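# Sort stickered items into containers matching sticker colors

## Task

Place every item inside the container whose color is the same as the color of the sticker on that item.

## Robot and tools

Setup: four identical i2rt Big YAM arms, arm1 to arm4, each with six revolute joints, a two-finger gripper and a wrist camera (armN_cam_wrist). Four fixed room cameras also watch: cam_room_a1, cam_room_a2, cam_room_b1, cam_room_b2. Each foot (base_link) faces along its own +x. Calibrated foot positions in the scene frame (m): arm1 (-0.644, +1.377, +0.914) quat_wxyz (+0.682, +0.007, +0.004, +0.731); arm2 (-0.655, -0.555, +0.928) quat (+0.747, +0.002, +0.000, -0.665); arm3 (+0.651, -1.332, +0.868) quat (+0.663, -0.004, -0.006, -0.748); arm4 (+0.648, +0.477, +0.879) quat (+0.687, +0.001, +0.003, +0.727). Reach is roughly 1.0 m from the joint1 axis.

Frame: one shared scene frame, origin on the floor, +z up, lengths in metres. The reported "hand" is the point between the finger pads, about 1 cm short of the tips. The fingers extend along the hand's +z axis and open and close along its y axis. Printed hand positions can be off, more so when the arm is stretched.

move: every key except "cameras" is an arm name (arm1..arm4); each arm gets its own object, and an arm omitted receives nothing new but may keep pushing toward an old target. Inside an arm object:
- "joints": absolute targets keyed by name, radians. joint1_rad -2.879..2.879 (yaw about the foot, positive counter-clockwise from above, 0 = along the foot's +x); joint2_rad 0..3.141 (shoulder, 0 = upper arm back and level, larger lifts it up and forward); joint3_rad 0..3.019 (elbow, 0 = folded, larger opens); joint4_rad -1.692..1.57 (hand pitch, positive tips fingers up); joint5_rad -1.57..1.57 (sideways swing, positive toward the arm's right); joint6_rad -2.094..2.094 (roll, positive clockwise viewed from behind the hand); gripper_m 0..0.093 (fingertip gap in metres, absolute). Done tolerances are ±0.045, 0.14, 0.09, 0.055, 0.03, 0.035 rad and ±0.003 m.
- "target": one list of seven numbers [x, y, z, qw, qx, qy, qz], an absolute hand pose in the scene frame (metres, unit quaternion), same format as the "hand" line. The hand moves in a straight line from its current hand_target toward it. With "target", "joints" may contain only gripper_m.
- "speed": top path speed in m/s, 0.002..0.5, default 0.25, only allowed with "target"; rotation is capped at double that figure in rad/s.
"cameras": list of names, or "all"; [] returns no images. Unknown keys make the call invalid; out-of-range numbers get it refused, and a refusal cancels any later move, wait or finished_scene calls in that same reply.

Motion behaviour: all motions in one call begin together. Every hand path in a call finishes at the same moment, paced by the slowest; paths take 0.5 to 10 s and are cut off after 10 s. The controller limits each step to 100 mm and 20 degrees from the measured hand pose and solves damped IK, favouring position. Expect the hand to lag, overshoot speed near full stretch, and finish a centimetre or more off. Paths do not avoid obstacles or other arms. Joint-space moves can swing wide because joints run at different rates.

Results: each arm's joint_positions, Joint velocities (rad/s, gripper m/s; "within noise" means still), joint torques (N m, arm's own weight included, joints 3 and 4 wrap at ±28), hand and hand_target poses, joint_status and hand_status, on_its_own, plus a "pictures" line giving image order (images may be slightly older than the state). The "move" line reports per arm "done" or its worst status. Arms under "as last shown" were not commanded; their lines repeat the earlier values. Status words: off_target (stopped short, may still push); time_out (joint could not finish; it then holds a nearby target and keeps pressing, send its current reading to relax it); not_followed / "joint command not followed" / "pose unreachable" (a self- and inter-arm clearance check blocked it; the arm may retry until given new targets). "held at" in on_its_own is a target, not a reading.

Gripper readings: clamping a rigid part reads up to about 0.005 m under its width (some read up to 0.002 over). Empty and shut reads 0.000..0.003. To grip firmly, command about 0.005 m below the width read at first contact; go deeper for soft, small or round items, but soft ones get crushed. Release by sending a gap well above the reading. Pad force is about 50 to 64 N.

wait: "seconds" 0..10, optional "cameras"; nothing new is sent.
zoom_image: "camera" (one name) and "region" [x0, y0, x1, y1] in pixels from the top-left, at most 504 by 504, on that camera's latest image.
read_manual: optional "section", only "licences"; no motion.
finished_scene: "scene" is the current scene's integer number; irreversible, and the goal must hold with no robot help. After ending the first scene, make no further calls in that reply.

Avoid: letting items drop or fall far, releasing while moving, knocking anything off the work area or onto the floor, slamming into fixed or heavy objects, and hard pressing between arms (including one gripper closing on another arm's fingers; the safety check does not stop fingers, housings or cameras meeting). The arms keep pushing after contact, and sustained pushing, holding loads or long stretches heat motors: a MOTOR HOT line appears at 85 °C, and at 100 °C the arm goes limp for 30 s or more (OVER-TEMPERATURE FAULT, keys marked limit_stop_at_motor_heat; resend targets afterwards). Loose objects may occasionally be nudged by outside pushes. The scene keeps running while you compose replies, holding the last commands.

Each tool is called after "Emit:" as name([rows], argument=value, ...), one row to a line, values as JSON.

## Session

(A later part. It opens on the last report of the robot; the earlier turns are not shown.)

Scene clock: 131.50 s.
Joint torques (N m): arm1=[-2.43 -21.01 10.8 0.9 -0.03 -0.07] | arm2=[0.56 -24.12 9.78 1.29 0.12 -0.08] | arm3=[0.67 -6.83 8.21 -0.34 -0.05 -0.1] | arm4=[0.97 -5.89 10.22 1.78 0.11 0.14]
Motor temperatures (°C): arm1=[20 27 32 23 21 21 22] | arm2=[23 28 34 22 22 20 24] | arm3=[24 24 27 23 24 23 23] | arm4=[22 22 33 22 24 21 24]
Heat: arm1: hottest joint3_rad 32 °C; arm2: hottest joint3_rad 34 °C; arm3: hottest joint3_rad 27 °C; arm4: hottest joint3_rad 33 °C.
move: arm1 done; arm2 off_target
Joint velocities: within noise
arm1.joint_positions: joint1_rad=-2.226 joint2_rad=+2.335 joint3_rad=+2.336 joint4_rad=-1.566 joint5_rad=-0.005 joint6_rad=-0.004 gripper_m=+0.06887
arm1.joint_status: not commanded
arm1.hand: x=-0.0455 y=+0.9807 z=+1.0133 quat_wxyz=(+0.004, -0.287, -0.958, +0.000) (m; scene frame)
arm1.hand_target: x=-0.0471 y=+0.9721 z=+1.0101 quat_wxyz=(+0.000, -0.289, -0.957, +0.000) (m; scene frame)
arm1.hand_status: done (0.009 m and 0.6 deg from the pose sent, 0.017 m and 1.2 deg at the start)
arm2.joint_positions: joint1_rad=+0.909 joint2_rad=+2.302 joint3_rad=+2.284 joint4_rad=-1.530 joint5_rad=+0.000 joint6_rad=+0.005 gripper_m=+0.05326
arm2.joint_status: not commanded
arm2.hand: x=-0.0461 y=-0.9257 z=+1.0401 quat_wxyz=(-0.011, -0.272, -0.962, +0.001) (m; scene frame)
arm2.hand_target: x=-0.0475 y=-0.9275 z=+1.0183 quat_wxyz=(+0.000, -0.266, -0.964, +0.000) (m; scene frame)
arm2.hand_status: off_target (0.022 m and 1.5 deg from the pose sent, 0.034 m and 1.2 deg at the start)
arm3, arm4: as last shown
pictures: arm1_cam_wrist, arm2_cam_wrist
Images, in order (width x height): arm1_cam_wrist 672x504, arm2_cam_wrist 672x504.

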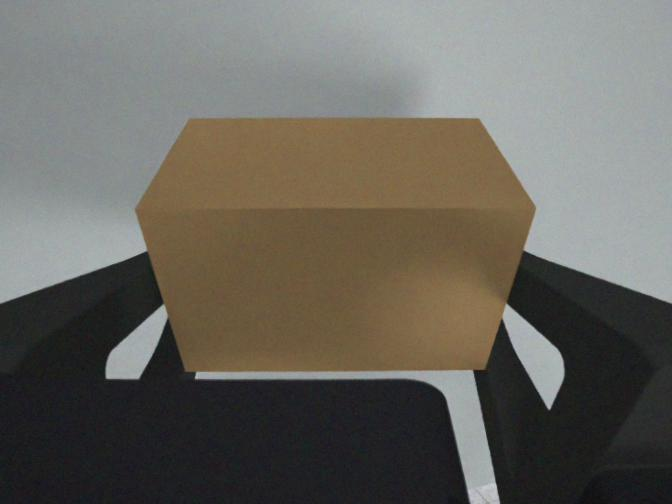

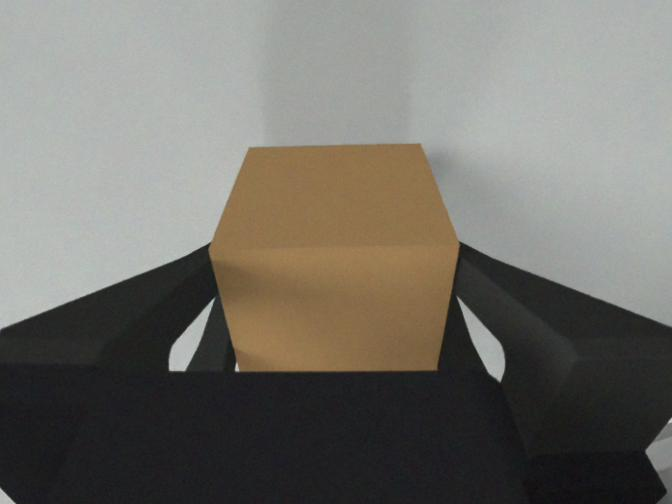

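Emit:
move(arm1={"target":[-0.047,0.972,0.993,0,0.289,0.957,0],"speed":0.06}, arm2={"target":[-0.047,-0.928,0.995,0,0.266,0.964,0],"speed":0.06}, cameras=["arm1_cam_wrist","arm2_cam_wrist"])

Scene clock: 137.33 s.
Joint torques (N m): arm1=[-2.61 -20.42 9.51 1.1 0.01 -0.08] | arm2=[0.56 -23.88 8.29 2 0.04 -0.08] | arm3=[0.56 -6.89 8.24 -0.38 -0.05 -0.11] | arm4=[0.73 -6.24 10.25 1.78 0.12 0.14]
Motor temperatures (°C): arm1=[20 27 32 23 21 21 22] | arm2=[23 28 34 22 22 20 24] | arm3=[24 24 27 23 24 23 23] | arm4=[22 22 34 22 24 21 24]
Heat: arm1: hottest joint3_rad 32 °C; arm2: hottest joint3_rad 34 °C; arm3: hottest joint3_rad 27 °C; arm4: hottest joint3_rad 34 °C.
move: arm1 off_target; arm2 off_target
Joint velocities: within noise
arm1.joint_positions: joint1_rad=-2.227 joint2_rad=+2.335 joint3_rad=+2.309 joint4_rad=-1.531 joint5_rad=-0.005 joint6_rad=-0.005 gripper_m=+0.06887
arm1.joint_status: not commanded
arm1.hand: x=-0.0442 y=+0.9793 z=+1.0029 quat_wxyz=(+0.000, -0.287, -0.958, +0.001) (m; scene frame)
arm1.hand_target: x=-0.0472 y=+0.9721 z=+0.9931 quat_wxyz=(+0.000, -0.289, -0.957, +0.000) (m; scene frame)
arm1.hand_status: off_target (0.013 m and 0.2 deg from the pose sent, 0.022 m and 0.5 deg at the start)
arm2.joint_positions: joint1_rad=+0.909 joint2_rad=+2.302 joint3_rad=+2.252 joint4_rad=-1.493 joint5_rad=+0.002 joint6_rad=+0.005 gripper_m=+0.05326
arm2.joint_status: not commanded
arm2.hand: x=-0.0454 y=-0.9264 z=+1.0280 quat_wxyz=(-0.014, -0.272, -0.962, +0.003) (m; scene frame)
arm2.hand_target: x=-0.0481 y=-0.9272 z=+0.9956 quat_wxyz=(+0.000, -0.266, -0.964, +0.000) (m; scene frame)
arm2.hand_status: off_target (0.033 m and 1.8 deg from the pose sent, 0.045 m and 1.5 deg at the start)
arm3, arm4: as last shown
pictures: arm1_cam_wrist, arm2_cam_wrist
Images, in order (width x height): arm1_cam_wrist 672x504, arm2_cam_wrist 672x504.

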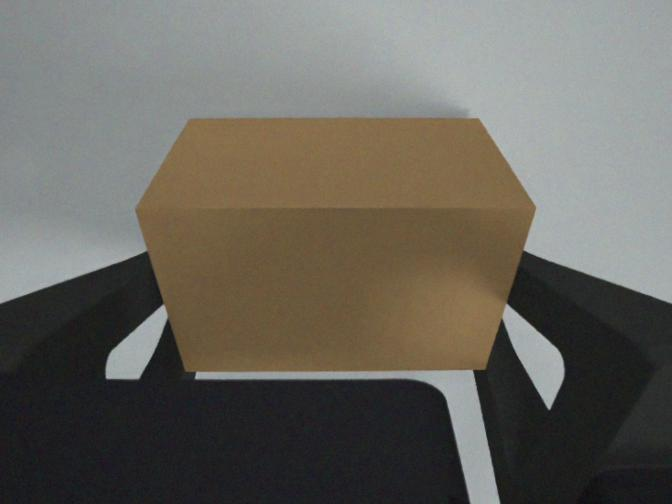

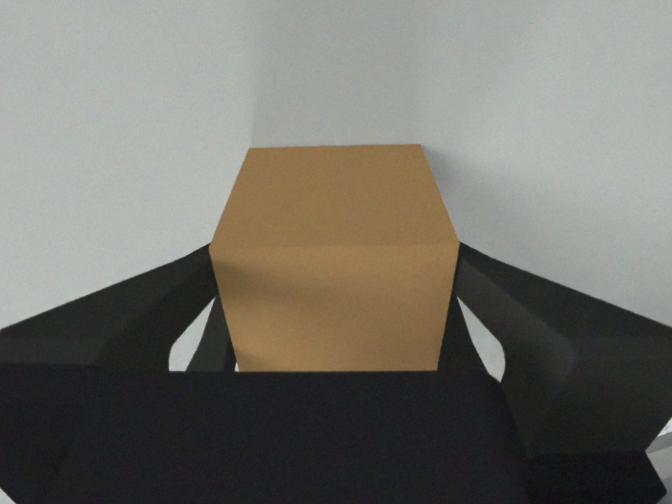

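Emit:
move(arm1={"target":[-0.047,0.972,0.978,0,0.289,0.957,0],"speed":0.06}, arm2={"target":[-0.047,-0.928,0.98,0,0.266,0.964,0],"speed":0.06}, cameras=["arm1_cam_wrist","arm2_cam_wrist"])

Scene clock: 141.60 s.
Joint torques (N m): arm1=[-2.96 -19.6 8.59 1.54 -0.05 -0.03] | arm2=[0.62 -22.18 7.64 2.52 0 -0.08] | arm3=[0.79 -6.95 8.27 -0.38 -0.03 -0.1] | arm4=[1.49 -6.07 10.02 1.87 0.11 0.15]
Motor temperatures (°C): arm1=[20 27 33 23 21 21 22] | arm2=[23 28 33 22 22 20 24] | arm3=[24 24 27 23 24 23 23] | arm4=[22 22 34 22 24 21 24]
Heat: arm1: hottest joint3_rad 33 °C; arm2: hottest joint3_rad 33 °C; arm3: hottest joint3_rad 27 °C; arm4: hottest joint3_rad 34 °C.
move: arm1 off_target; arm2 off_target
Joint velocities: within noise
arm1.joint_positions: joint1_rad=-2.227 joint2_rad=+2.323 joint3_rad=+2.285 joint4_rad=-1.508 joint5_rad=-0.006 joint6_rad=-0.005 gripper_m=+0.06887
arm1.joint_status: not commanded
arm1.hand: x=-0.0443 y=+0.9794 z=+1.0018 quat_wxyz=(-0.005, -0.287, -0.958, +0.002) (m; scene frame)
arm1.hand_target: x=-0.0476 y=+0.9725 z=+0.9784 quat_wxyz=(+0.000, -0.289, -0.957, +0.000) (m; scene frame)
arm1.hand_status: off_target (0.025 m and 0.7 deg from the pose sent, 0.026 m and 0.2 deg at the start)
arm2.joint_positions: joint1_rad=+0.909 joint2_rad=+2.289 joint3_rad=+2.226 joint4_rad=-1.467 joint5_rad=+0.003 joint6_rad=+0.005 gripper_m=+0.05326
arm2.joint_status: not commanded
arm2.hand: x=-0.0457 y=-0.9264 z=+1.0273 quat_wxyz=(-0.020, -0.272, -0.962, +0.005) (m; scene frame)
arm2.hand_target: x=-0.0491 y=-0.9265 z=+0.9812 quat_wxyz=(+0.001, -0.266, -0.964, +0.000) (m; scene frame)
arm2.hand_status: off_target (0.047 m and 2.4 deg from the pose sent, 0.048 m and 1.8 deg at the start)
arm3, arm4: as last shown
pictures: arm1_cam_wrist, arm2_cam_wrist
Images, in order (width x height): arm1_cam_wrist 672x504, arm2_cam_wrist 672x504.

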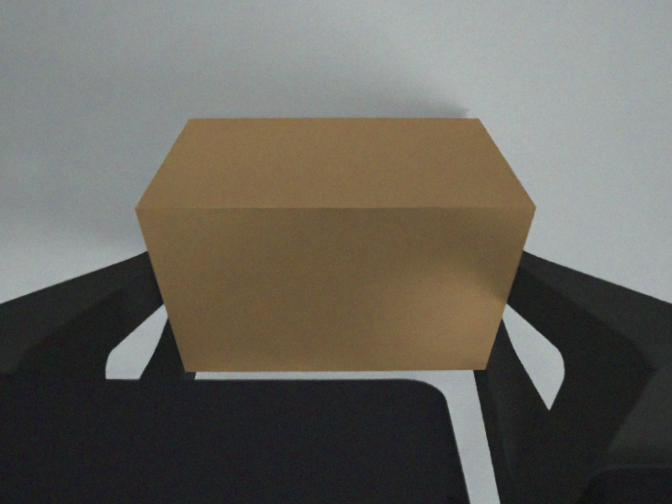

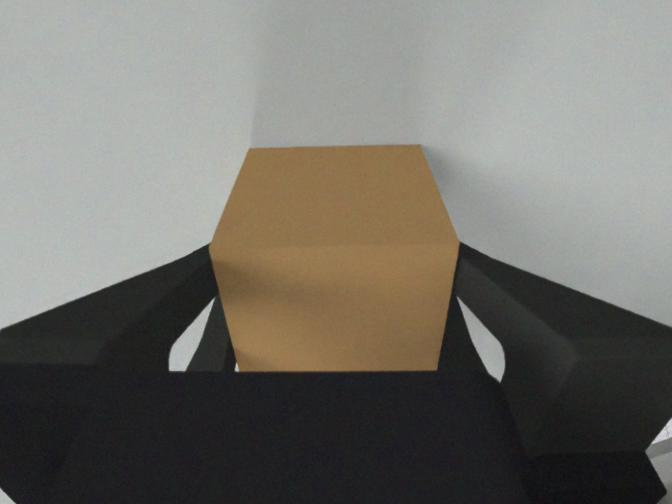

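Emit:
move(arm1={"joints":{"gripper_m":0.093}}, arm2={"joints":{"gripper_m":0.093}}, cameras=[])

Emit:
move(arm1={"target":[-0.047,0.975,1.11,0,0.289,0.957,0],"speed":0.2}, arm2={"target":[-0.047,-0.928,1.14,0,0.266,0.964,0],"speed":0.2}, cameras=[])

Emit:
move(arm1={"target":[-0.36,1.19,1.13,0,0.289,0.957,0],"speed":0.35}, arm2={"target":[-0.36,-0.735,1.14,0,0.266,0.964,0],"speed":0.35}, cameras=[])

Emit:
move(arm4={"target":[0.116,0.861,1.12,-0.1977,0.729,-0.2355,-0.6119],"speed":0.35}, arm3={"joints":{"joint2_rad":0.9,"joint3_rad":1.1,"joint4_rad":-0.7,"joint5_rad":0,"joint6_rad":0}}, cameras=[])

Emit:
move(arm3={"target":[0.127,-1.027,1.13,-0.1675,0.7396,-0.1995,-0.6208],"speed":0.35}, cameras=["arm3_cam_wrist","arm4_cam_wrist"])

Scene clock: 149.70 s.
Joint torques (N m): arm1=[-2.55 -19.19 9.2 0.95 0.12 -0.03] | arm2=[0.62 -23.12 9.73 1.32 -0.02 -0.08] | arm3=[0.79 -7 8.27 -0.38 -0.05 -0.09] | arm4=[0.62 -5.89 10.15 1.84 0.1 0.13]
Motor temperatures (°C): arm1=[20 27 32 23 21 21 22] | arm2=[23 29 32 22 22 20 24] | arm3=[24 24 27 23 24 23 23] | arm4=[22 22 34 22 24 21 24]
Heat: arm1: hottest joint3_rad 32 °C; arm2: hottest joint3_rad 32 °C; arm3: hottest joint3_rad 27 °C; arm4: hottest joint3_rad 34 °C.
move: arm1 done; arm2 done
Joint velocities: within noise
arm1.joint_positions: joint1_rad=-2.234 joint2_rad=+2.323 joint3_rad=+2.279 joint4_rad=-1.489 joint5_rad=-0.010 joint6_rad=-0.006 gripper_m=+0.09296
arm1.joint_status: all done
arm1.hand: x=-0.0441 y=+0.9741 z=+0.9996 quat_wxyz=(-0.012, -0.290, -0.957, +0.002) (m; scene frame)
arm1.hand_target: x=-0.0476 y=+0.9727 z=+0.9784 quat_wxyz=(+0.000, -0.289, -0.957, +0.000) (m; scene frame)
arm1.hand_status: not commanded
arm2.joint_positions: joint1_rad=+0.909 joint2_rad=+2.301 joint3_rad=+2.200 joint4_rad=-1.439 joint5_rad=+0.003 joint6_rad=+0.005 gripper_m=+0.09293
arm2.joint_status: all done
arm2.hand: x=-0.0464 y=-0.9260 z=+1.0091 quat_wxyz=(-0.015, -0.271, -0.962, +0.004) (m; scene frame)
arm2.hand_target: x=-0.0491 y=-0.9265 z=+0.9812 quat_wxyz=(+0.000, -0.266, -0.964, +0.000) (m; scene frame)
arm2.hand_status: not commanded
arm3, arm4: as last shown
pictures: none
No camera images: "cameras" was empty.

Scene clock: 151.10 s.
Joint torques (N m): arm1=[-1.73 -23.36 15.6 0.01 0.08 0] | arm2=[0.67 -26.58 15.12 0.27 -0.01 -0.05] | arm3=[0.79 -6.89 8.24 -0.38 -0.05 -0.1] | arm4=[1.38 -6.53 10.14 1.78 0.12 0.12]
Motor temperatures (°C): arm1=[20 27 32 23 21 21 22] | arm2=[23 29 32 22 22 20 24] | arm3=[24 24 27 23 24 23 23] | arm4=[22 22 34 22 24 21 24]
Heat: arm1: hottest joint3_rad 32 °C; arm2: hottest joint3_rad 32 °C; arm3: hottest joint3_rad 27 °C; arm4: hottest joint3_rad 34 °C.
move: arm1 off_target; arm2 off_target
Joint velocities: within noise
arm1.joint_positions: joint1_rad=-2.234 joint2_rad=+2.307 joint3_rad=+2.431 joint4_rad=-1.686 joint5_rad=-0.008 joint6_rad=-0.006 gripper_m=+0.09296
arm1.joint_status: not commanded
arm1.hand: x=-0.0543 y=+0.9813 z=+1.0684 quat_wxyz=(+0.002, -0.290, -0.957, -0.002) (m; scene frame)
arm1.hand_target: x=-0.0490 y=+0.9765 z=+1.1093 quat_wxyz=(-0.033, -0.289, -0.957, +0.010) (m; scene frame)
arm1.hand_status: off_target (0.043 m and 0.3 deg from the pose sent, 0.110 m and 1.4 deg at the start; a joint's target at an end of its range on 24 of 42 steps)
arm2.joint_positions: joint1_rad=+0.909 joint2_rad=+2.265 joint3_rad=+2.409 joint4_rad=-1.670 joint5_rad=+0.003 joint6_rad=+0.005 gripper_m=+0.09293
arm2.joint_status: not commanded
arm2.hand: x=-0.0528 y=-0.9225 z=+1.1132 quat_wxyz=(-0.021, -0.271, -0.962, +0.006) (m; scene frame)
arm2.hand_target: x=-0.0484 y=-0.9270 z=+1.1395 quat_wxyz=(-0.045, -0.266, -0.963, +0.013) (m; scene frame)
arm2.hand_status: off_target (0.028 m and 2.6 deg from the pose sent, 0.131 m and 1.9 deg at the start; a joint's target at an end of its range on 24 of 42 steps)
arm3, arm4: as last shown
pictures: none
No camera images: "cameras" was empty.

Scene clock: 152.83 s.
Joint torques (N m): arm1=[-1.2 -5.25 10.71 0.25 0.09 0.08] | arm2=[1.08 -9.35 9.65 0.49 -0.02 -0.01] | arm3=[0.79 -6.89 8.23 -0.35 -0.04 -0.1] | arm4=[0.91 -6.59 10.21 1.7 0.13 0.15]
Motor temperatures (°C): arm1=[20 27 32 23 21 21 22] | arm2=[23 29 32 22 22 20 24] | arm3=[24 24 27 23 24 23 23] | arm4=[22 22 34 22 24 21 24]
Heat: arm1: hottest joint3_rad 32 °C; arm2: hottest joint3_rad 32 °C; arm3: hottest joint3_rad 27 °C; arm4: hottest joint3_rad 34 °C.
move: arm1 done; arm2 done
Joint velocities: within noise
arm1.joint_positions: joint1_rad=-2.234 joint2_rad=+1.205 joint3_rad=+1.105 joint4_rad=-1.444 joint5_rad=-0.008 joint6_rad=-0.006 gripper_m=+0.09296
arm1.joint_status: not commanded
arm1.hand: x=-0.3610 y=+1.1891 z=+1.1315 quat_wxyz=(-0.006, -0.290, -0.957, +0.001) (m; scene frame)
arm1.hand_target: x=-0.3600 y=+1.1901 z=+1.1300 quat_wxyz=(+0.000, -0.289, -0.957, +0.000) (m; scene frame)
arm1.hand_status: done (0.002 m and 0.7 deg from the pose sent, 0.375 m and 0.3 deg at the start)
arm2.joint_positions: joint1_rad=+0.909 joint2_rad=+1.241 joint3_rad=+1.127 joint4_rad=-1.429 joint5_rad=+0.003 joint6_rad=+0.005 gripper_m=+0.09293
arm2.joint_status: not commanded
arm2.hand: x=-0.3570 y=-0.7383 z=+1.1477 quat_wxyz=(-0.014, -0.271, -0.962, +0.004) (m; scene frame)
arm2.hand_target: x=-0.3601 y=-0.7349 z=+1.1402 quat_wxyz=(+0.000, -0.266, -0.964, +0.000) (m; scene frame)
arm2.hand_status: done (0.009 m and 1.7 deg from the pose sent, 0.361 m and 2.6 deg at the start)
arm3: as last shown
arm4.joint_positions: joint1_rad=+0.900 joint2_rad=+0.907 joint3_rad=+1.091 joint4_rad=-0.713 joint5_rad=-0.001 joint6_rad=-0.011 gripper_m=+0.09401
arm4.joint_status: not commanded
arm4.hand: x=+0.2971 y=+0.7278 z=+1.2952 quat_wxyz=(-0.151, +0.828, -0.259, -0.475) (m; scene frame)
arm4.hand_target: x=+0.2974 y=+0.7281 z=+1.3062 quat_wxyz=(-0.152, +0.819, -0.261, -0.488) (m; scene frame)
arm4.hand_status: not commanded
pictures: none
No camera images: "cameras" was empty.

Scene clock: 154.50 s.
Joint torques (N m): arm1=[-1.26 -4.72 10.76 0.2 0.12 0.04] | arm2=[1.03 -9.17 9.68 0.49 -0.01 0] | arm3=[0.67 -4.89 14.17 2.43 -0.06 -0.11] | arm4=[0.21 -16.97 11.18 2.03 0.2 0.11]
Motor temperatures (°C): arm1=[20 27 32 23 21 21 22] | arm2=[23 28 32 22 22 20 24] | arm3=[24 24 27 23 24 23 23] | arm4=[22 22 34 22 24 21 24]
Heat: arm1: hottest joint3_rad 32 °C; arm2: hottest joint3_rad 32 °C; arm3: hottest joint3_rad 27 °C; arm4: hottest joint3_rad 34 °C.
move: arm3 done; arm4 off_target
Joint velocities: within noise
arm1, arm2: as last shown
arm3.joint_positions: joint1_rad=-1.962 joint2_rad=+0.892 joint3_rad=+1.052 joint4_rad=-0.718 joint5_rad=+0.002 joint6_rad=+0.005 gripper_m=+0.09402
arm3.joint_status: all done
arm3.hand: x=+0.2808 y=-1.1177 z=+1.2616 quat_wxyz=(+0.117, -0.846, +0.227, +0.467) (m; scene frame)
arm3.hand_target: x=+0.2761 y=-1.1109 z=+1.2903 quat_wxyz=(+0.126, -0.832, +0.224, +0.491) (m; scene frame)
arm3.hand_status: not commanded
arm4.joint_positions: joint1_rad=+0.900 joint2_rad=+1.611 joint3_rad=+0.925 joint4_rad=+0.430 joint5_rad=+0.001 joint6_rad=-0.011 gripper_m=+0.09401
arm4.joint_status: not commanded
arm4.hand: x=+0.1258 y=+0.8477 z=+1.0819 quat_wxyz=(-0.187, +0.755, -0.237, -0.583) (m; scene frame)
arm4.hand_target: x=+0.1179 y=+0.8595 z=+1.1200 quat_wxyz=(-0.198, +0.729, -0.235, -0.612) (m; scene frame)
arm4.hand_status: off_target (0.042 m and 4.6 deg from the pose sent, 0.285 m and 20.3 deg at the start)
pictures: none
No camera images: "cameras" was empty.

Scene clock: 155.97 s.
Joint torques (N m): arm1=[-1.14 -4.78 11.03 0.23 0.07 0.11] | arm2=[1.03 -9.17 9.69 0.47 0 -0.01] | arm3=[0.91 -14.45 9.06 2.63 0.11 -0.12] | arm4=[0.79 -16.85 11.07 2.09 0.22 0.09]
Motor temperatures (°C): arm1=[20 27 32 23 21 21 22] | arm2=[23 28 32 22 22 20 24] | arm3=[24 24 28 23 24 23 23] | arm4=[22 22 34 22 24 21 24]
Heat: arm1: hottest joint3_rad 32 °C; arm2: hottest joint3_rad 32 °C; arm3: hottest joint3_rad 28 °C; arm4: hottest joint3_rad 34 °C.
move: arm3 off_target
Joint velocities: within noise
arm1, arm2, arm4: as last shown
arm3.joint_positions: joint1_rad=-1.962 joint2_rad=+1.446 joint3_rad=+0.859 joint4_rad=+0.387 joint5_rad=+0.009 joint6_rad=-0.002 gripper_m=+0.09402
arm3.joint_status: not commanded
arm3.hand: x=+0.1257 y=-1.0310 z=+1.1164 quat_wxyz=(+0.159, -0.750, +0.202, +0.609) (m; scene frame)
arm3.hand_target: x=+0.1271 y=-1.0272 z=+1.1300 quat_wxyz=(+0.167, -0.740, +0.199, +0.621) (m; scene frame)
arm3.hand_status: off_target (0.014 m and 2.0 deg from the pose sent, 0.222 m and 22.4 deg at the start)
pictures: arm3_cam_wrist, arm4_cam_wrist
Images, in order (width x height): arm3_cam_wrist 672x504, arm4_cam_wrist 672x504.

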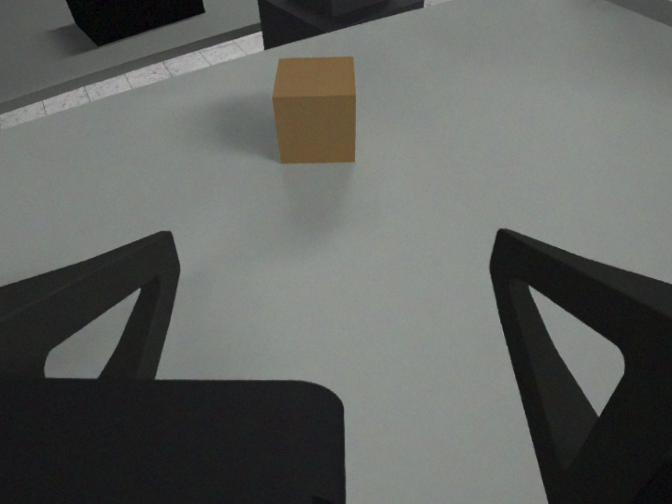

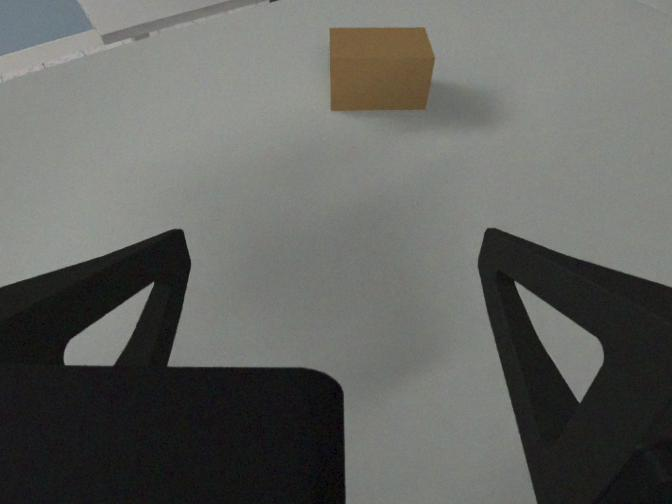

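Emit:
move(arm4={"target":[-0.005,0.976,1.065,-0.1051,0.8942,-0.2889,-0.3255],"speed":0.25}, arm3={"target":[-0.015,-0.96,1.085,-0.0891,0.9073,-0.2448,-0.3302],"speed":0.25}, cameras=["arm3_cam_wrist","arm4_cam_wrist"])

Scene clock: 176.60 s.
Joint torques (N m): arm1=[-1.67 -4.25 10.73 0.18 0.09 0.07] | arm2=[1.08 -9.23 9.66 0.46 -0.01 -0.01] | arm3=[2.37 -21.66 14.53 0.92 0.1 0.03] | arm4=[0.56 -23.88 13.2 0.53 0.01 -0.05]
Motor temperatures (°C): arm1=[20 26 33 23 21 21 22] | arm2=[23 27 31 22 22 20 24] | arm3=[24 24 29 23 24 23 23] | arm4=[22 23 36 22 24 21 24]
Heat: arm1: hottest joint3_rad 33 °C; arm2: hottest joint3_rad 31 °C; arm3: hottest joint3_rad 29 °C; arm4: hottest joint3_rad 36 °C.
move: arm3 off_target; arm4 off_target
Joint velocities: within noise
arm1, arm2: as last shown
arm3.joint_positions: joint1_rad=-1.962 joint2_rad=+1.920 joint3_rad=+1.748 joint4_rad=-0.729 joint5_rad=+0.025 joint6_rad=+0.007 gripper_m=+0.09402
arm3.joint_status: not commanded
arm3.hand: x=+0.0029 y=-0.9596 z=+1.0650 quat_wxyz=(+0.087, -0.913, +0.248, +0.313) (m; scene frame)
arm3.hand_target: x=-0.0138 y=-0.9609 z=+1.0851 quat_wxyz=(+0.089, -0.907, +0.245, +0.331) (m; scene frame)
arm3.hand_status: off_target (0.027 m and 2.1 deg from the pose sent, 0.161 m and 38.1 deg at the start)
arm4.joint_positions: joint1_rad=+0.868 joint2_rad=+2.108 joint3_rad=+1.974 joint4_rad=-0.757 joint5_rad=-0.011 joint6_rad=-0.012 gripper_m=+0.09401
arm4.joint_status: not commanded
arm4.hand: x=+0.0026 y=+0.9639 z=+1.0574 quat_wxyz=(-0.101, +0.896, -0.293, -0.319) (m; scene frame)
arm4.hand_target: x=-0.0042 y=+0.9755 z=+1.0650 quat_wxyz=(-0.105, +0.894, -0.289, -0.326) (m; scene frame)
arm4.hand_status: off_target (0.016 m and 1.1 deg from the pose sent, 0.184 m and 35.5 deg at the start)
pictures: arm3_cam_wrist, arm4_cam_wrist
Images, in order (width x height): arm3_cam_wrist 672x504, arm4_cam_wrist 672x504.

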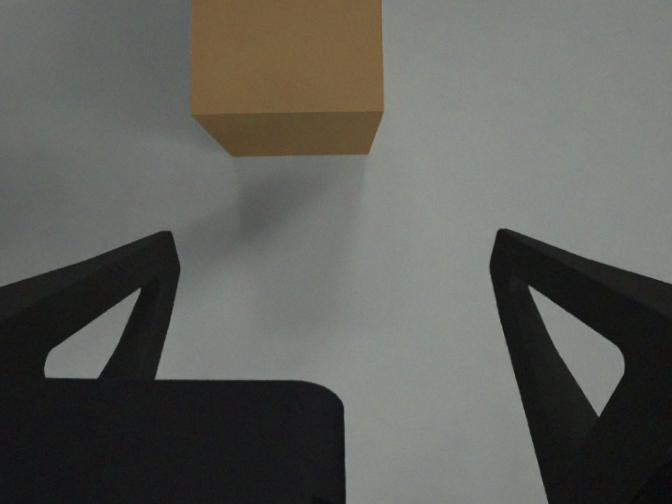

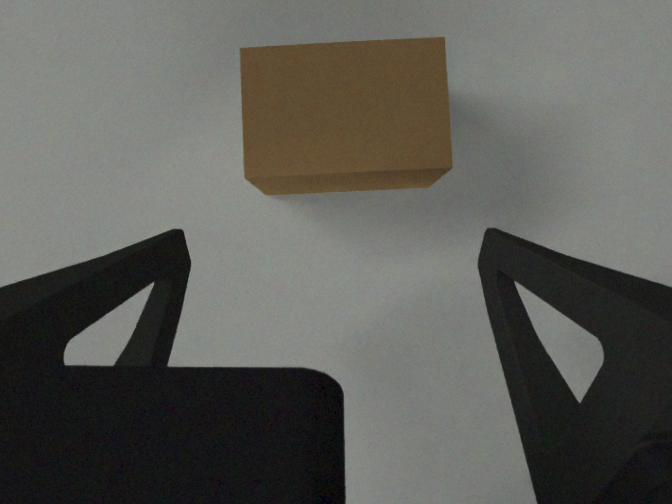

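Emit:
move(arm4={"target":[-0.027,0.993,1.037,-0.1051,0.8942,-0.2889,-0.3255],"speed":0.12}, arm3={"target":[-0.038,-0.961,1.075,-0.0891,0.9073,-0.2448,-0.3302],"speed":0.12}, cameras=["arm3_cam_wrist","arm4_cam_wrist"])

Scene clock: 186.17 s.
Joint torques (N m): arm1=[-0.85 -5.07 10.82 0.29 0.04 0.03] | arm2=[1.03 -9.29 9.69 0.47 -0.01 -0.01] | arm3=[2.32 -22.36 14.58 0.91 0.13 0.03] | arm4=[0.44 -25.52 13.26 0.54 -0.06 -0.08]
Motor temperatures (°C): arm1=[20 26 33 23 21 21 22] | arm2=[23 27 31 22 22 20 23] | arm3=[24 25 29 23 24 23 23] | arm4=[22 24 37 22 24 21 24]
Heat: arm1: hottest joint3_rad 33 °C; arm2: hottest joint3_rad 31 °C; arm3: hottest joint3_rad 29 °C; arm4: hottest joint3_rad 37 °C.
move: arm3 off_target; arm4 off_target
Joint velocities: within noise
arm1, arm2: as last shown
arm3.joint_positions: joint1_rad=-1.943 joint2_rad=+1.978 joint3_rad=+1.816 joint4_rad=-0.737 joint5_rad=+0.036 joint6_rad=+0.020 gripper_m=+0.09402
arm3.joint_status: not commanded
arm3.hand: x=-0.0205 y=-0.9611 z=+1.0571 quat_wxyz=(+0.087, -0.913, +0.247, +0.314) (m; scene frame)
arm3.hand_target: x=-0.0368 y=-0.9616 z=+1.0751 quat_wxyz=(+0.089, -0.907, +0.245, +0.331) (m; scene frame)
arm3.hand_status: off_target (0.025 m and 2.0 deg from the pose sent, 0.042 m and 2.1 deg at the start)
arm4.joint_positions: joint1_rad=+0.868 joint2_rad=+2.214 joint3_rad=+2.077 joint4_rad=-0.757 joint5_rad=-0.011 joint6_rad=-0.012 gripper_m=+0.09401
arm4.joint_status: not commanded
arm4.hand: x=-0.0203 y=+0.9809 z=+1.0277 quat_wxyz=(-0.100, +0.896, -0.293, -0.317) (m; scene frame)
arm4.hand_target: x=-0.0261 y=+0.9924 z=+1.0368 quat_wxyz=(-0.105, +0.894, -0.289, -0.326) (m; scene frame)
arm4.hand_status: off_target (0.017 m and 1.2 deg from the pose sent, 0.046 m and 1.1 deg at the start)
pictures: arm3_cam_wrist, arm4_cam_wrist
Images, in order (width x height): arm3_cam_wrist 672x504, arm4_cam_wrist 672x504.

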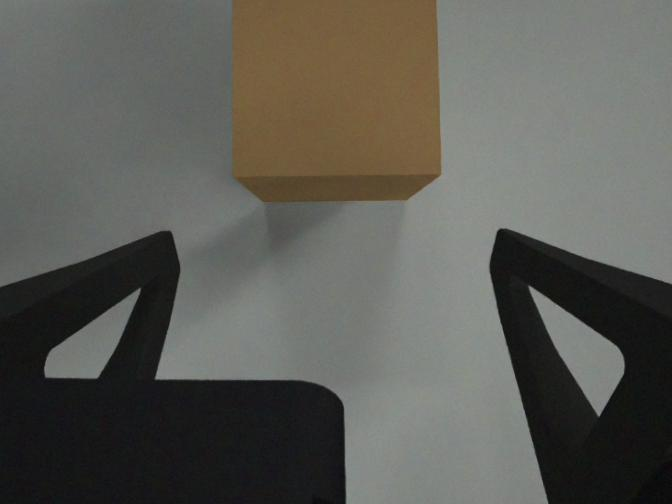

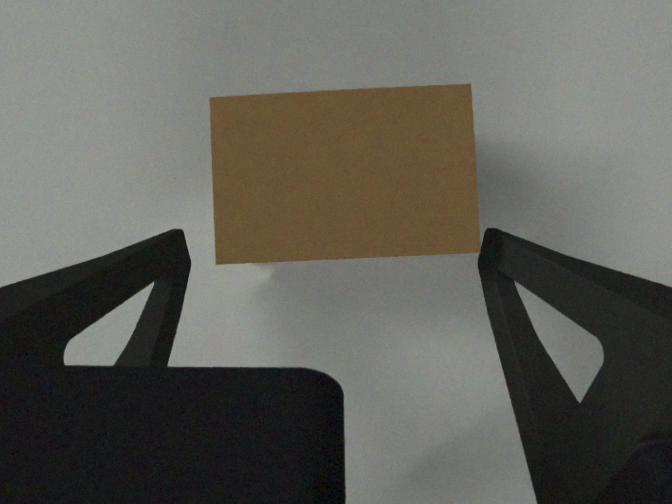

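Emit:
move(arm4={"target":[-0.045,1.010,1.017,-0.1051,0.8942,-0.2889,-0.3255],"speed":0.1}, arm3={"target":[-0.067,-0.944,1.06,-0.0891,0.9073,-0.2448,-0.3302],"speed":0.12}, cameras=["arm3_cam_wrist","arm4_cam_wrist"])

Scene clock: 197.47 s.
Joint torques (N m): arm1=[-0.85 -4.95 10.78 0.17 0.1 0.08] | arm2=[1.08 -9.17 9.68 0.46 -0.01 -0.01] | arm3=[2.14 -24.35 14.53 0.96 0.07 -0.02] | arm4=[0.38 -26.23 13.22 0.58 -0.06 -0.06]
Motor temperatures (°C): arm1=[20 25 33 23 21 21 22] | arm2=[23 26 31 22 22 20 23] | arm3=[24 25 30 23 24 23 23] | arm4=[22 25 41 22 24 21 24]
Heat: arm1: hottest joint3_rad 33 °C; arm2: hottest joint3_rad 31 °C; arm3: hottest joint3_rad 30 °C; arm4: hottest joint3_rad 41 °C.
move: arm3 off_target; arm4 off_target
Joint velocities: within noise
arm1, arm2: as last shown
arm3.joint_positions: joint1_rad=-1.943 joint2_rad=+2.088 joint3_rad=+1.949 joint4_rad=-0.764 joint5_rad=+0.036 joint6_rad=+0.020 gripper_m=+0.09402
arm3.joint_status: not commanded
arm3.hand: x=-0.0509 y=-0.9450 z=+1.0400 quat_wxyz=(+0.087, -0.913, +0.247, +0.312) (m; scene frame)
arm3.hand_target: x=-0.0656 y=-0.9446 z=+1.0602 quat_wxyz=(+0.089, -0.907, +0.245, +0.331) (m; scene frame)
arm3.hand_status: off_target (0.026 m and 2.2 deg from the pose sent, 0.050 m and 2.0 deg at the start)
arm4.joint_positions: joint1_rad=+0.864 joint2_rad=+2.303 joint3_rad=+2.202 joint4_rad=-0.781 joint5_rad=-0.013 joint6_rad=-0.018 gripper_m=+0.09401
arm4.joint_status: not commanded
arm4.hand: x=-0.0396 y=+0.9991 z=+1.0178 quat_wxyz=(-0.103, +0.895, -0.291, -0.323) (m; scene frame)
arm4.hand_target: x=-0.0444 y=+1.0094 z=+1.0169 quat_wxyz=(-0.105, +0.894, -0.289, -0.326) (m; scene frame)
arm4.hand_status: off_target (0.012 m and 0.5 deg from the pose sent, 0.040 m and 1.2 deg at the start)
pictures: arm3_cam_wrist, arm4_cam_wrist
Images, in order (width x height): arm3_cam_wrist 672x504, arm4_cam_wrist 672x504.

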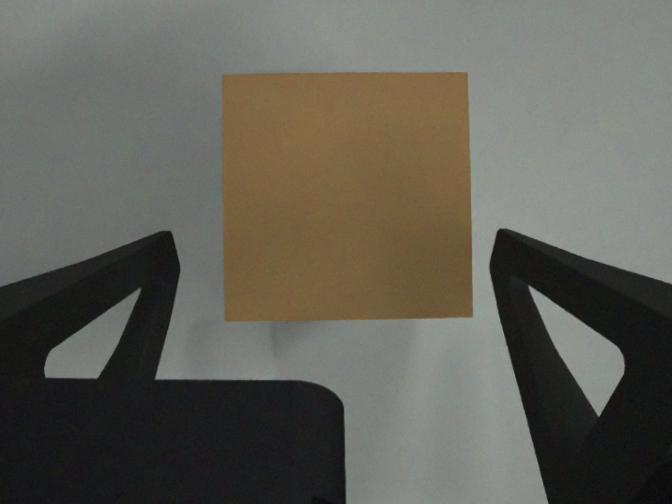

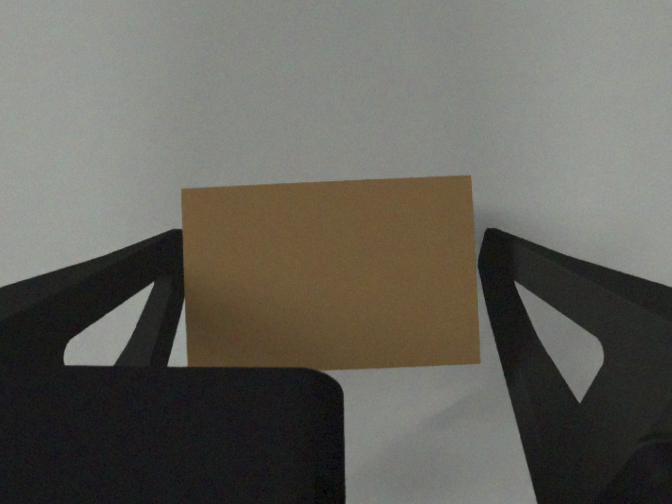

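Emit:
move(arm4={"joints":{"gripper_m":0.053}}, arm3={"joints":{"gripper_m":0.036}}, cameras=["arm3_cam_wrist","arm4_cam_wrist"])

Scene clock: 201.43 s.
Joint torques (N m): arm1=[-1.55 -5.25 10.76 0.34 0.11 0.09] | arm2=[1.03 -9.29 9.69 0.49 -0.01 -0.01] | arm3=[2.14 -24.29 14.49 0.94 0.07 -0.01] | arm4=[0.32 -25.99 13.11 0.55 -0.04 -0.08]
Motor temperatures (°C): arm1=[20 25 33 23 21 21 22] | arm2=[23 26 31 22 22 20 23] | arm3=[24 25 30 23 24 23 23] | arm4=[22 25 40 22 24 21 24]
Heat: arm1: hottest joint3_rad 33 °C; arm2: hottest joint3_rad 31 °C; arm3: hottest joint3_rad 30 °C; arm4: hottest joint3_rad 40 °C.
move: arm3 off_target; arm4 off_target
Joint velocities: within noise
arm1, arm2: as last shown
arm3.joint_positions: joint1_rad=-1.943 joint2_rad=+2.088 joint3_rad=+1.949 joint4_rad=-0.764 joint5_rad=+0.036 joint6_rad=+0.021 gripper_m=+0.05264
arm3.joint_status: gripper_m off_target (ended at +0.05267, target +0.03600)
arm3.hand: x=-0.0509 y=-0.9450 z=+1.0400 quat_wxyz=(+0.087, -0.913, +0.248, +0.312) (m; scene frame)
arm3.hand_target: x=-0.0657 y=-0.9446 z=+1.0602 quat_wxyz=(+0.089, -0.907, +0.245, +0.331) (m; scene frame)
arm3.hand_status: not commanded
arm4.joint_positions: joint1_rad=+0.864 joint2_rad=+2.303 joint3_rad=+2.203 joint4_rad=-0.781 joint5_rad=-0.014 joint6_rad=-0.018 gripper_m=+0.06974
arm4.joint_status: gripper_m off_target (ended at +0.06977, target +0.05300)
arm4.hand: x=-0.0394 y=+0.9992 z=+1.0179 quat_wxyz=(-0.103, +0.895, -0.291, -0.323) (m; scene frame)
arm4.hand_target: x=-0.0442 y=+1.0096 z=+1.0169 quat_wxyz=(-0.105, +0.894, -0.289, -0.326) (m; scene frame)
arm4.hand_status: not commanded
pictures: arm3_cam_wrist, arm4_cam_wrist
Images, in order (width x height): arm3_cam_wrist 672x504, arm4_cam_wrist 672x504.

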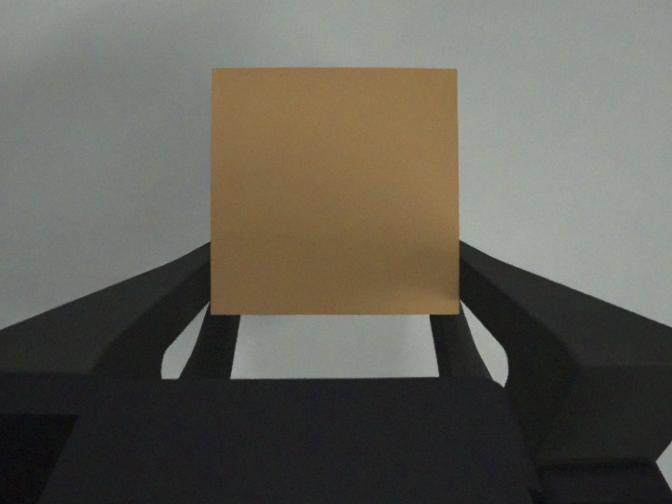

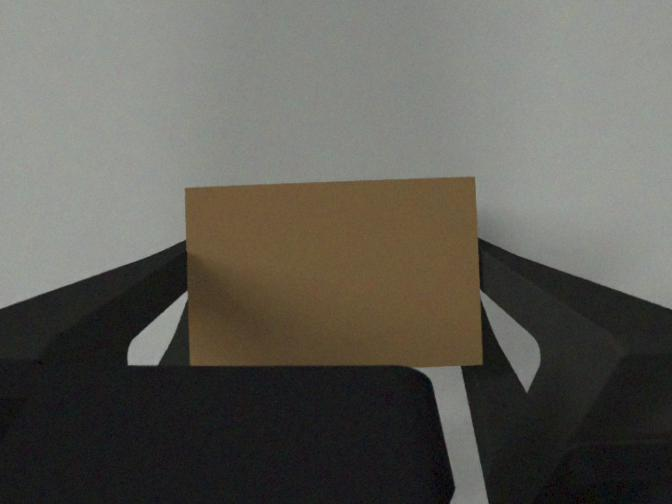

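Emit:
move(arm4={"target":[-0.03,0.99,1.11,-0.1051,0.8942,-0.2889,-0.3255],"speed":0.2}, arm3={"target":[-0.05,-0.952,1.13,-0.0891,0.9073,-0.2448,-0.3302],"speed":0.2}, cameras=[])

Emit:
move(arm4={"target":[0.36,0.68,1.15,-0.1051,0.8942,-0.2889,-0.3255],"speed":0.3}, arm3={"target":[0.345,-1.155,1.15,-0.0891,0.9073,-0.2448,-0.3302],"speed":0.3}, cameras=["arm3_cam_wrist","arm4_cam_wrist"])

Emit:
move(arm4={"joints":{"joint1_rad":-1.19}}, arm3={"joints":{"joint2_rad":0.593,"joint3_rad":0.785,"joint4_rad":-1.065,"joint5_rad":0,"joint6_rad":0}}, cameras=["arm3_cam_wrist","arm4_cam_wrist"])

Scene clock: 217.60 s.
Joint torques (N m): arm1=[-1.32 -4.54 10.78 0.27 0.08 0.05] | arm2=[1.08 -9.17 9.68 0.46 -0.01 0] | arm3=[2.02 -25.99 14.48 0.94 0.07 -0.01] | arm4=[1.73 -28.86 13.09 0.54 0.18 0.02]
Motor temperatures (°C): arm1=[20 25 33 23 21 21 22] | arm2=[23 26 31 22 22 20 23] | arm3=[24 27 31 23 24 23 24] | arm4=[22 26 40 22 24 21 25]
Heat: arm1: hottest joint3_rad 33 °C; arm2: hottest joint3_rad 31 °C; arm3: hottest joint3_rad 31 °C; arm4: hottest joint3_rad 40 °C.
move: arm3 off_target; arm4 off_target
Joint velocities: within noise
arm1, arm2: as last shown
arm3.joint_positions: joint1_rad=-1.943 joint2_rad=+2.041 joint3_rad=+2.020 joint4_rad=-0.905 joint5_rad=+0.036 joint6_rad=+0.021 gripper_m=+0.05280
arm3.joint_status: not commanded
arm3.hand: x=-0.0376 y=-0.9515 z=+1.0926 quat_wxyz=(+0.084, -0.917, +0.248, +0.302) (m; scene frame)
arm3.hand_target: x=-0.0482 y=-0.9528 z=+1.1299 quat_wxyz=(+0.089, -0.907, +0.245, +0.331) (m; scene frame)
arm3.hand_status: off_target (0.039 m and 3.5 deg from the pose sent, 0.090 m and 2.2 deg at the start)
arm4.joint_positions: joint1_rad=+0.864 joint2_rad=+2.246 joint3_rad=+2.267 joint4_rad=-0.949 joint5_rad=-0.014 joint6_rad=-0.018 gripper_m=+0.06974
arm4.joint_status: not commanded
arm4.hand: x=-0.0225 y=+0.9867 z=+1.0735 quat_wxyz=(-0.095, +0.902, -0.294, -0.302) (m; scene frame)
arm4.hand_target: x=-0.0286 y=+0.9891 z=+1.1099 quat_wxyz=(-0.105, +0.894, -0.289, -0.326) (m; scene frame)
arm4.hand_status: off_target (0.037 m and 3.1 deg from the pose sent, 0.093 m and 0.5 deg at the start)
pictures: none
No camera images: "cameras" was empty.

Scene clock: 219.97 s.
Joint torques (N m): arm1=[-1.32 -4.72 10.7 0.06 0.06 0.11] | arm2=[1.03 -9.29 9.68 0.46 -0.01 -0.01] | arm3=[0.73 -3.37 9.72 1.11 -0.07 -0.13] | arm4=[1.55 -3.25 9.73 0.69 0.19 0.14]
Motor temperatures (°C): arm1=[20 25 33 23 21 21 22] | arm2=[23 26 31 22 22 20 23] | arm3=[24 27 32 23 24 23 24] | arm4=[22 26 40 22 24 21 25]
Heat: arm1: hottest joint3_rad 33 °C; arm2: hottest joint3_rad 31 °C; arm3: hottest joint3_rad 32 °C; arm4: hottest joint3_rad 40 °C.
move: arm3 done; arm4 done
Joint velocities: within noise
arm1.joint_positions: joint1_rad=-2.234 joint2_rad=+1.205 joint3_rad=+1.105 joint4_rad=-1.444 joint5_rad=-0.008 joint6_rad=-0.006 gripper_m=+0.09296
arm1.joint_status: not commanded
arm1.hand: x=-0.3610 y=+1.1891 z=+1.1315 quat_wxyz=(-0.006, -0.290, -0.957, +0.001) (m; scene frame)
arm1.hand_target: x=-0.3600 y=+1.1901 z=+1.1300 quat_wxyz=(+0.000, -0.289, -0.957, +0.000) (m; scene frame)
arm1.hand_status: not commanded
arm2.joint_positions: joint1_rad=+0.909 joint2_rad=+1.241 joint3_rad=+1.127 joint4_rad=-1.429 joint5_rad=+0.003 joint6_rad=+0.005 gripper_m=+0.09293
arm2.joint_status: not commanded
arm2.hand: x=-0.3570 y=-0.7383 z=+1.1477 quat_wxyz=(-0.014, -0.271, -0.962, +0.004) (m; scene frame)
arm2.hand_target: x=-0.3601 y=-0.7349 z=+1.1402 quat_wxyz=(+0.000, -0.266, -0.964, +0.000) (m; scene frame)
arm2.hand_status: not commanded
arm3.joint_positions: joint1_rad=-1.943 joint2_rad=+0.800 joint3_rad=+0.869 joint4_rad=-0.921 joint5_rad=+0.029 joint6_rad=+0.021 gripper_m=+0.05280
arm3.joint_status: not commanded
arm3.hand: x=+0.3439 y=-1.1568 z=+1.1536 quat_wxyz=(+0.089, -0.905, +0.245, +0.336) (m; scene frame)
arm3.hand_target: x=+0.3451 y=-1.1550 z=+1.1500 quat_wxyz=(+0.089, -0.907, +0.245, +0.330) (m; scene frame)
arm3.hand_status: done (0.004 m and 0.7 deg from the pose sent, 0.437 m and 3.5 deg at the start)
arm4.joint_positions: joint1_rad=+0.910 joint2_rad=+0.805 joint3_rad=+0.832 joint4_rad=-0.884 joint5_rad=+0.018 joint6_rad=+0.004 gripper_m=+0.06974
arm4.joint_status: not commanded
arm4.hand: x=+0.3614 y=+0.6816 z=+1.1530 quat_wxyz=(-0.109, +0.892, -0.285, -0.333) (m; scene frame)
arm4.hand_target: x=+0.3601 y=+0.6800 z=+1.1501 quat_wxyz=(-0.105, +0.894, -0.289, -0.326) (m; scene frame)
arm4.hand_status: done (0.004 m and 1.1 deg from the pose sent, 0.496 m and 3.1 deg at the start)
pictures: arm3_cam_wrist, arm4_cam_wrist
Images, in order (width x height): arm3_cam_wrist 672x504, arm4_cam_wrist 672x504.

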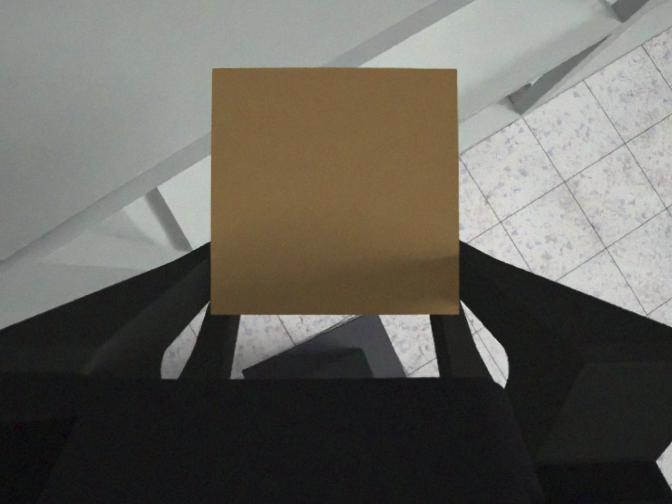

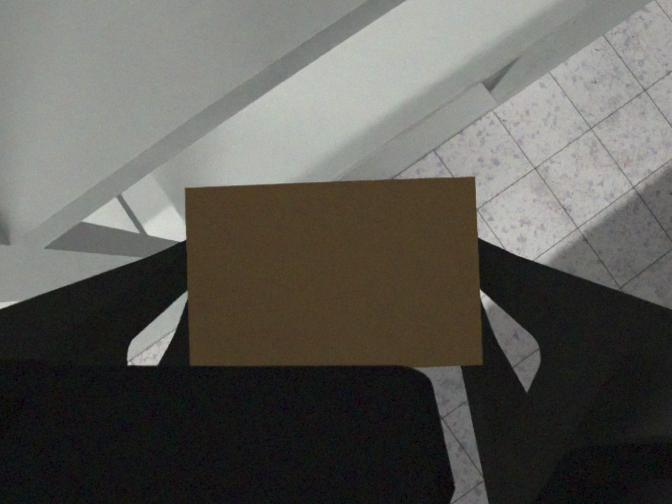

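Scene clock: 222.00 s.
Joint torques (N m): arm1=[-0.97 -5.01 10.76 0.2 0.11 0.06] | arm2=[0.97 -9.23 9.68 0.47 0 -0.01] | arm3=[0.79 -0.38 10.69 1.17 -0.09 -0.12] | arm4=[1.03 -3.6 9.81 0.75 0.07 0.15]
Motor temperatures (°C): arm1=[20 25 33 23 21 21 22] | arm2=[23 26 31 22 22 20 23] | arm3=[24 26 32 23 24 23 24] | arm4=[22 26 40 22 24 21 25]
Heat: arm1: hottest joint3_rad 33 °C; arm2: hottest joint3_rad 31 °C; arm3: hottest joint3_rad 32 °C; arm4: hottest joint3_rad 40 °C.
move: arm3 done; arm4 done
Joint velocities: within noise
arm1, arm2: as last shown
arm3.joint_positions: joint1_rad=-1.943 joint2_rad=+0.589 joint3_rad=+0.774 joint4_rad=-1.062 joint5_rad=+0.002 joint6_rad=+0.007 gripper_m=+0.05280
arm3.joint_status: all done
arm3.hand: x=+0.4055 y=-1.1952 z=+1.1426 quat_wxyz=(+0.077, -0.912, +0.235, +0.328) (m; scene frame)
arm3.hand_target: x=+0.4051 y=-1.1931 z=+1.1468 quat_wxyz=(+0.079, -0.911, +0.235, +0.329) (m; scene frame)
arm3.hand_status: not commanded
arm4.joint_positions: joint1_rad=-1.189 joint2_rad=+0.809 joint3_rad=+0.832 joint4_rad=-0.884 joint5_rad=+0.023 joint6_rad=+0.007 gripper_m=+0.06985
arm4.joint_status: all done
arm4.hand: x=+0.9707 y=+0.6240 z=+1.1488 quat_wxyz=(-0.338, +0.197, -0.918, -0.065) (m; scene frame)
arm4.hand_target: x=+0.9703 y=+0.6237 z=+1.1474 quat_wxyz=(-0.332, +0.192, -0.921, -0.066) (m; scene frame)
arm4.hand_status: not commanded
pictures: arm3_cam_wrist, arm4_cam_wrist
Images, in order (width x height): arm3_cam_wrist 672x504, arm4_cam_wrist 672x504.

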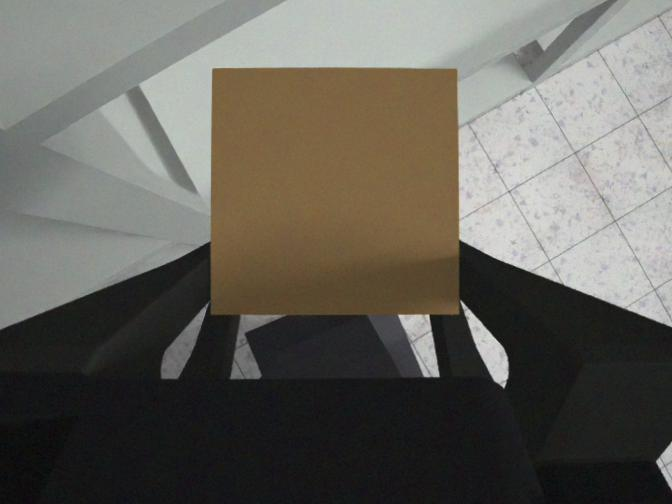

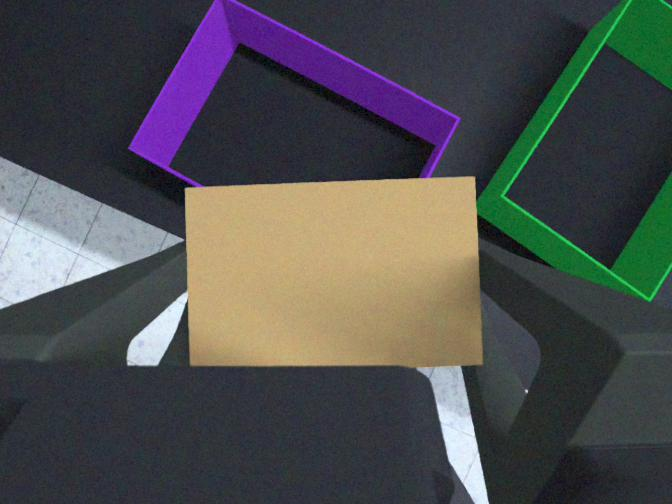

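Emit:
move(arm4={"target":[1.072,0.697,0.95,-0.3326,0.2193,-0.9138,-0.0798],"speed":0.25}, arm3={"joints":{"joint1_rad":1.02}}, cameras=["arm3_cam_wrist","arm4_cam_wrist"])

Scene clock: 236.53 s.
Joint torques (N m): arm1=[-1.26 -4.84 10.63 0.27 0.08 0.1] | arm2=[0.97 -9.29 9.7 0.49 -0.01 -0.02] | arm3=[2.02 -0.32 10.69 1.18 0.12 -0.11] | arm4=[1.61 -11.69 7.95 1.84 -0.01 0.06]
Motor temperatures (°C): arm1=[20 25 33 23 21 21 22] | arm2=[23 26 31 22 22 20 23] | arm3=[24 26 33 23 24 23 24] | arm4=[22 25 41 22 24 21 26]
Heat: arm1: hottest joint3_rad 33 °C; arm2: hottest joint3_rad 31 °C; arm3: hottest joint3_rad 33 °C; arm4: hottest joint3_rad 41 °C.
move: arm3 done; arm4 off_target
Joint velocities: within noise
arm1, arm2: as last shown
arm3.joint_positions: joint1_rad=+1.010 joint2_rad=+0.591 joint3_rad=+0.774 joint4_rad=-1.062 joint5_rad=-0.003 joint6_rad=+0.006 gripper_m=+0.05282
arm3.joint_status: all done
arm3.hand: x=+0.8673 y=-1.5036 z=+1.1468 quat_wxyz=(-0.323, -0.314, -0.885, +0.117) (m; scene frame)
arm3.hand_target: x=+0.8696 y=-1.5023 z=+1.1515 quat_wxyz=(-0.325, -0.307, -0.886, +0.118) (m; scene frame)
arm3.hand_status: not commanded
arm4.joint_positions: joint1_rad=-1.154 joint2_rad=+1.418 joint3_rad=+0.680 joint4_rad=-0.166 joint5_rad=+0.009 joint6_rad=+0.007 gripper_m=+0.06984
arm4.joint_status: not commanded
arm4.hand: x=+1.0649 y=+0.6889 z=+0.9396 quat_wxyz=(-0.316, +0.217, -0.921, -0.073) (m; scene frame)
arm4.hand_target: x=+1.0716 y=+0.6969 z=+0.9502 quat_wxyz=(-0.332, +0.219, -0.914, -0.080) (m; scene frame)
arm4.hand_status: off_target (0.015 m and 2.2 deg from the pose sent, 0.235 m and 3.2 deg at the start)
pictures: arm3_cam_wrist, arm4_cam_wrist
Images, in order (width x height): arm3_cam_wrist 672x504, arm4_cam_wrist 672x504.

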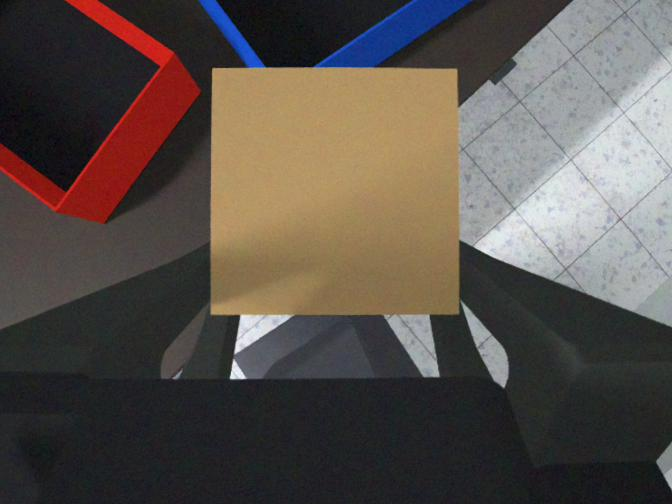

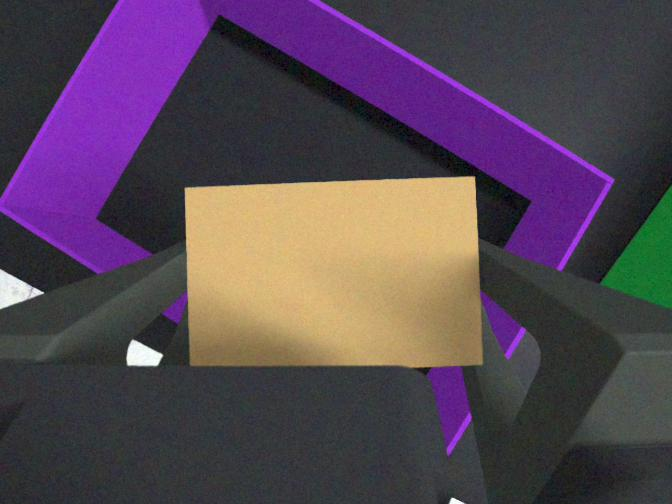

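Emit:
move(arm4={"target":[1.105,0.730,0.93,-0.3326,0.2193,-0.9138,-0.0798],"speed":0.2}, arm3={"target":[1.10,-1.675,0.985,-0.3243,-0.2982,-0.8911,0.1085],"speed":0.25}, cameras=["arm3_cam_wrist","arm4_cam_wrist"])

Scene clock: 248.27 s.
Joint torques (N m): arm1=[-1.32 -5.19 10.73 0.29 0.13 0.1] | arm2=[1.03 -9.23 9.69 0.47 -0.01 -0.01] | arm3=[2.02 -14.68 12.19 1.91 -0.07 -0.12] | arm4=[1.38 -11.69 9.95 1.65 0.22 0.19]
Motor temperatures (°C): arm1=[20 25 33 23 21 21 22] | arm2=[23 26 31 22 22 20 23] | arm3=[24 25 33 23 24 23 24] | arm4=[22 25 40 22 24 21 26]
Heat: arm1: hottest joint3_rad 33 °C; arm2: hottest joint3_rad 31 °C; arm3: hottest joint3_rad 33 °C; arm4: hottest joint3_rad 40 °C.
move: arm3 off_target; arm4 off_target
Joint velocities: within noise
arm1, arm2: as last shown
arm3.joint_positions: joint1_rad=+1.018 joint2_rad=+1.562 joint3_rad=+0.941 joint4_rad=-0.330 joint5_rad=-0.014 joint6_rad=+0.004 gripper_m=+0.05282
arm3.joint_status: not commanded
arm3.hand: x=+1.0751 y=-1.6665 z=+0.9582 quat_wxyz=(-0.293, -0.312, -0.898, +0.100) (m; scene frame)
arm3.hand_target: x=+1.0985 y=-1.6737 z=+0.9857 quat_wxyz=(-0.324, -0.298, -0.891, +0.108) (m; scene frame)
arm3.hand_status: off_target (0.038 m and 4.2 deg from the pose sent, 0.331 m and 2.2 deg at the start)
arm4.joint_positions: joint1_rad=-1.120 joint2_rad=+1.543 joint3_rad=+0.745 joint4_rad=-0.116 joint5_rad=+0.023 joint6_rad=+0.021 gripper_m=+0.06984
arm4.joint_status: not commanded
arm4.hand: x=+1.0848 y=+0.7151 z=+0.9172 quat_wxyz=(-0.311, +0.225, -0.920, -0.072) (m; scene frame)
arm4.hand_target: x=+1.1036 y=+0.7294 z=+0.9306 quat_wxyz=(-0.332, +0.219, -0.914, -0.080) (m; scene frame)
arm4.hand_status: off_target (0.028 m and 2.8 deg from the pose sent, 0.058 m and 2.2 deg at the start)
pictures: arm3_cam_wrist, arm4_cam_wrist
Images, in order (width x height): arm3_cam_wrist 672x504, arm4_cam_wrist 672x504.

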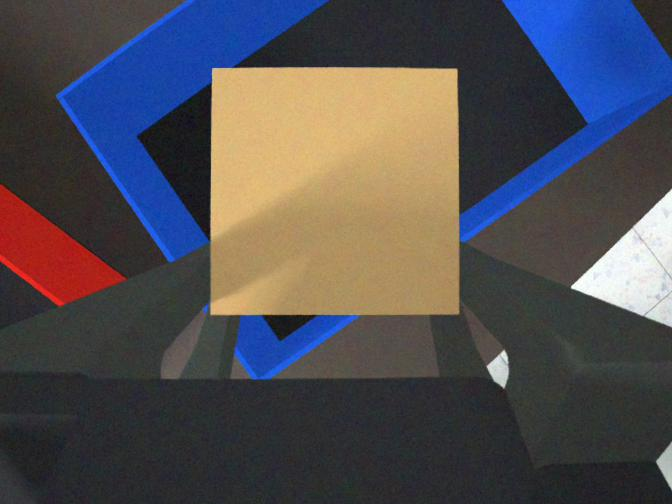

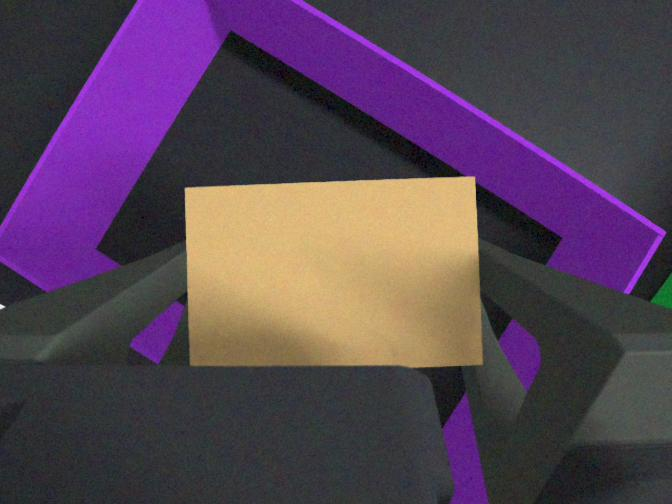

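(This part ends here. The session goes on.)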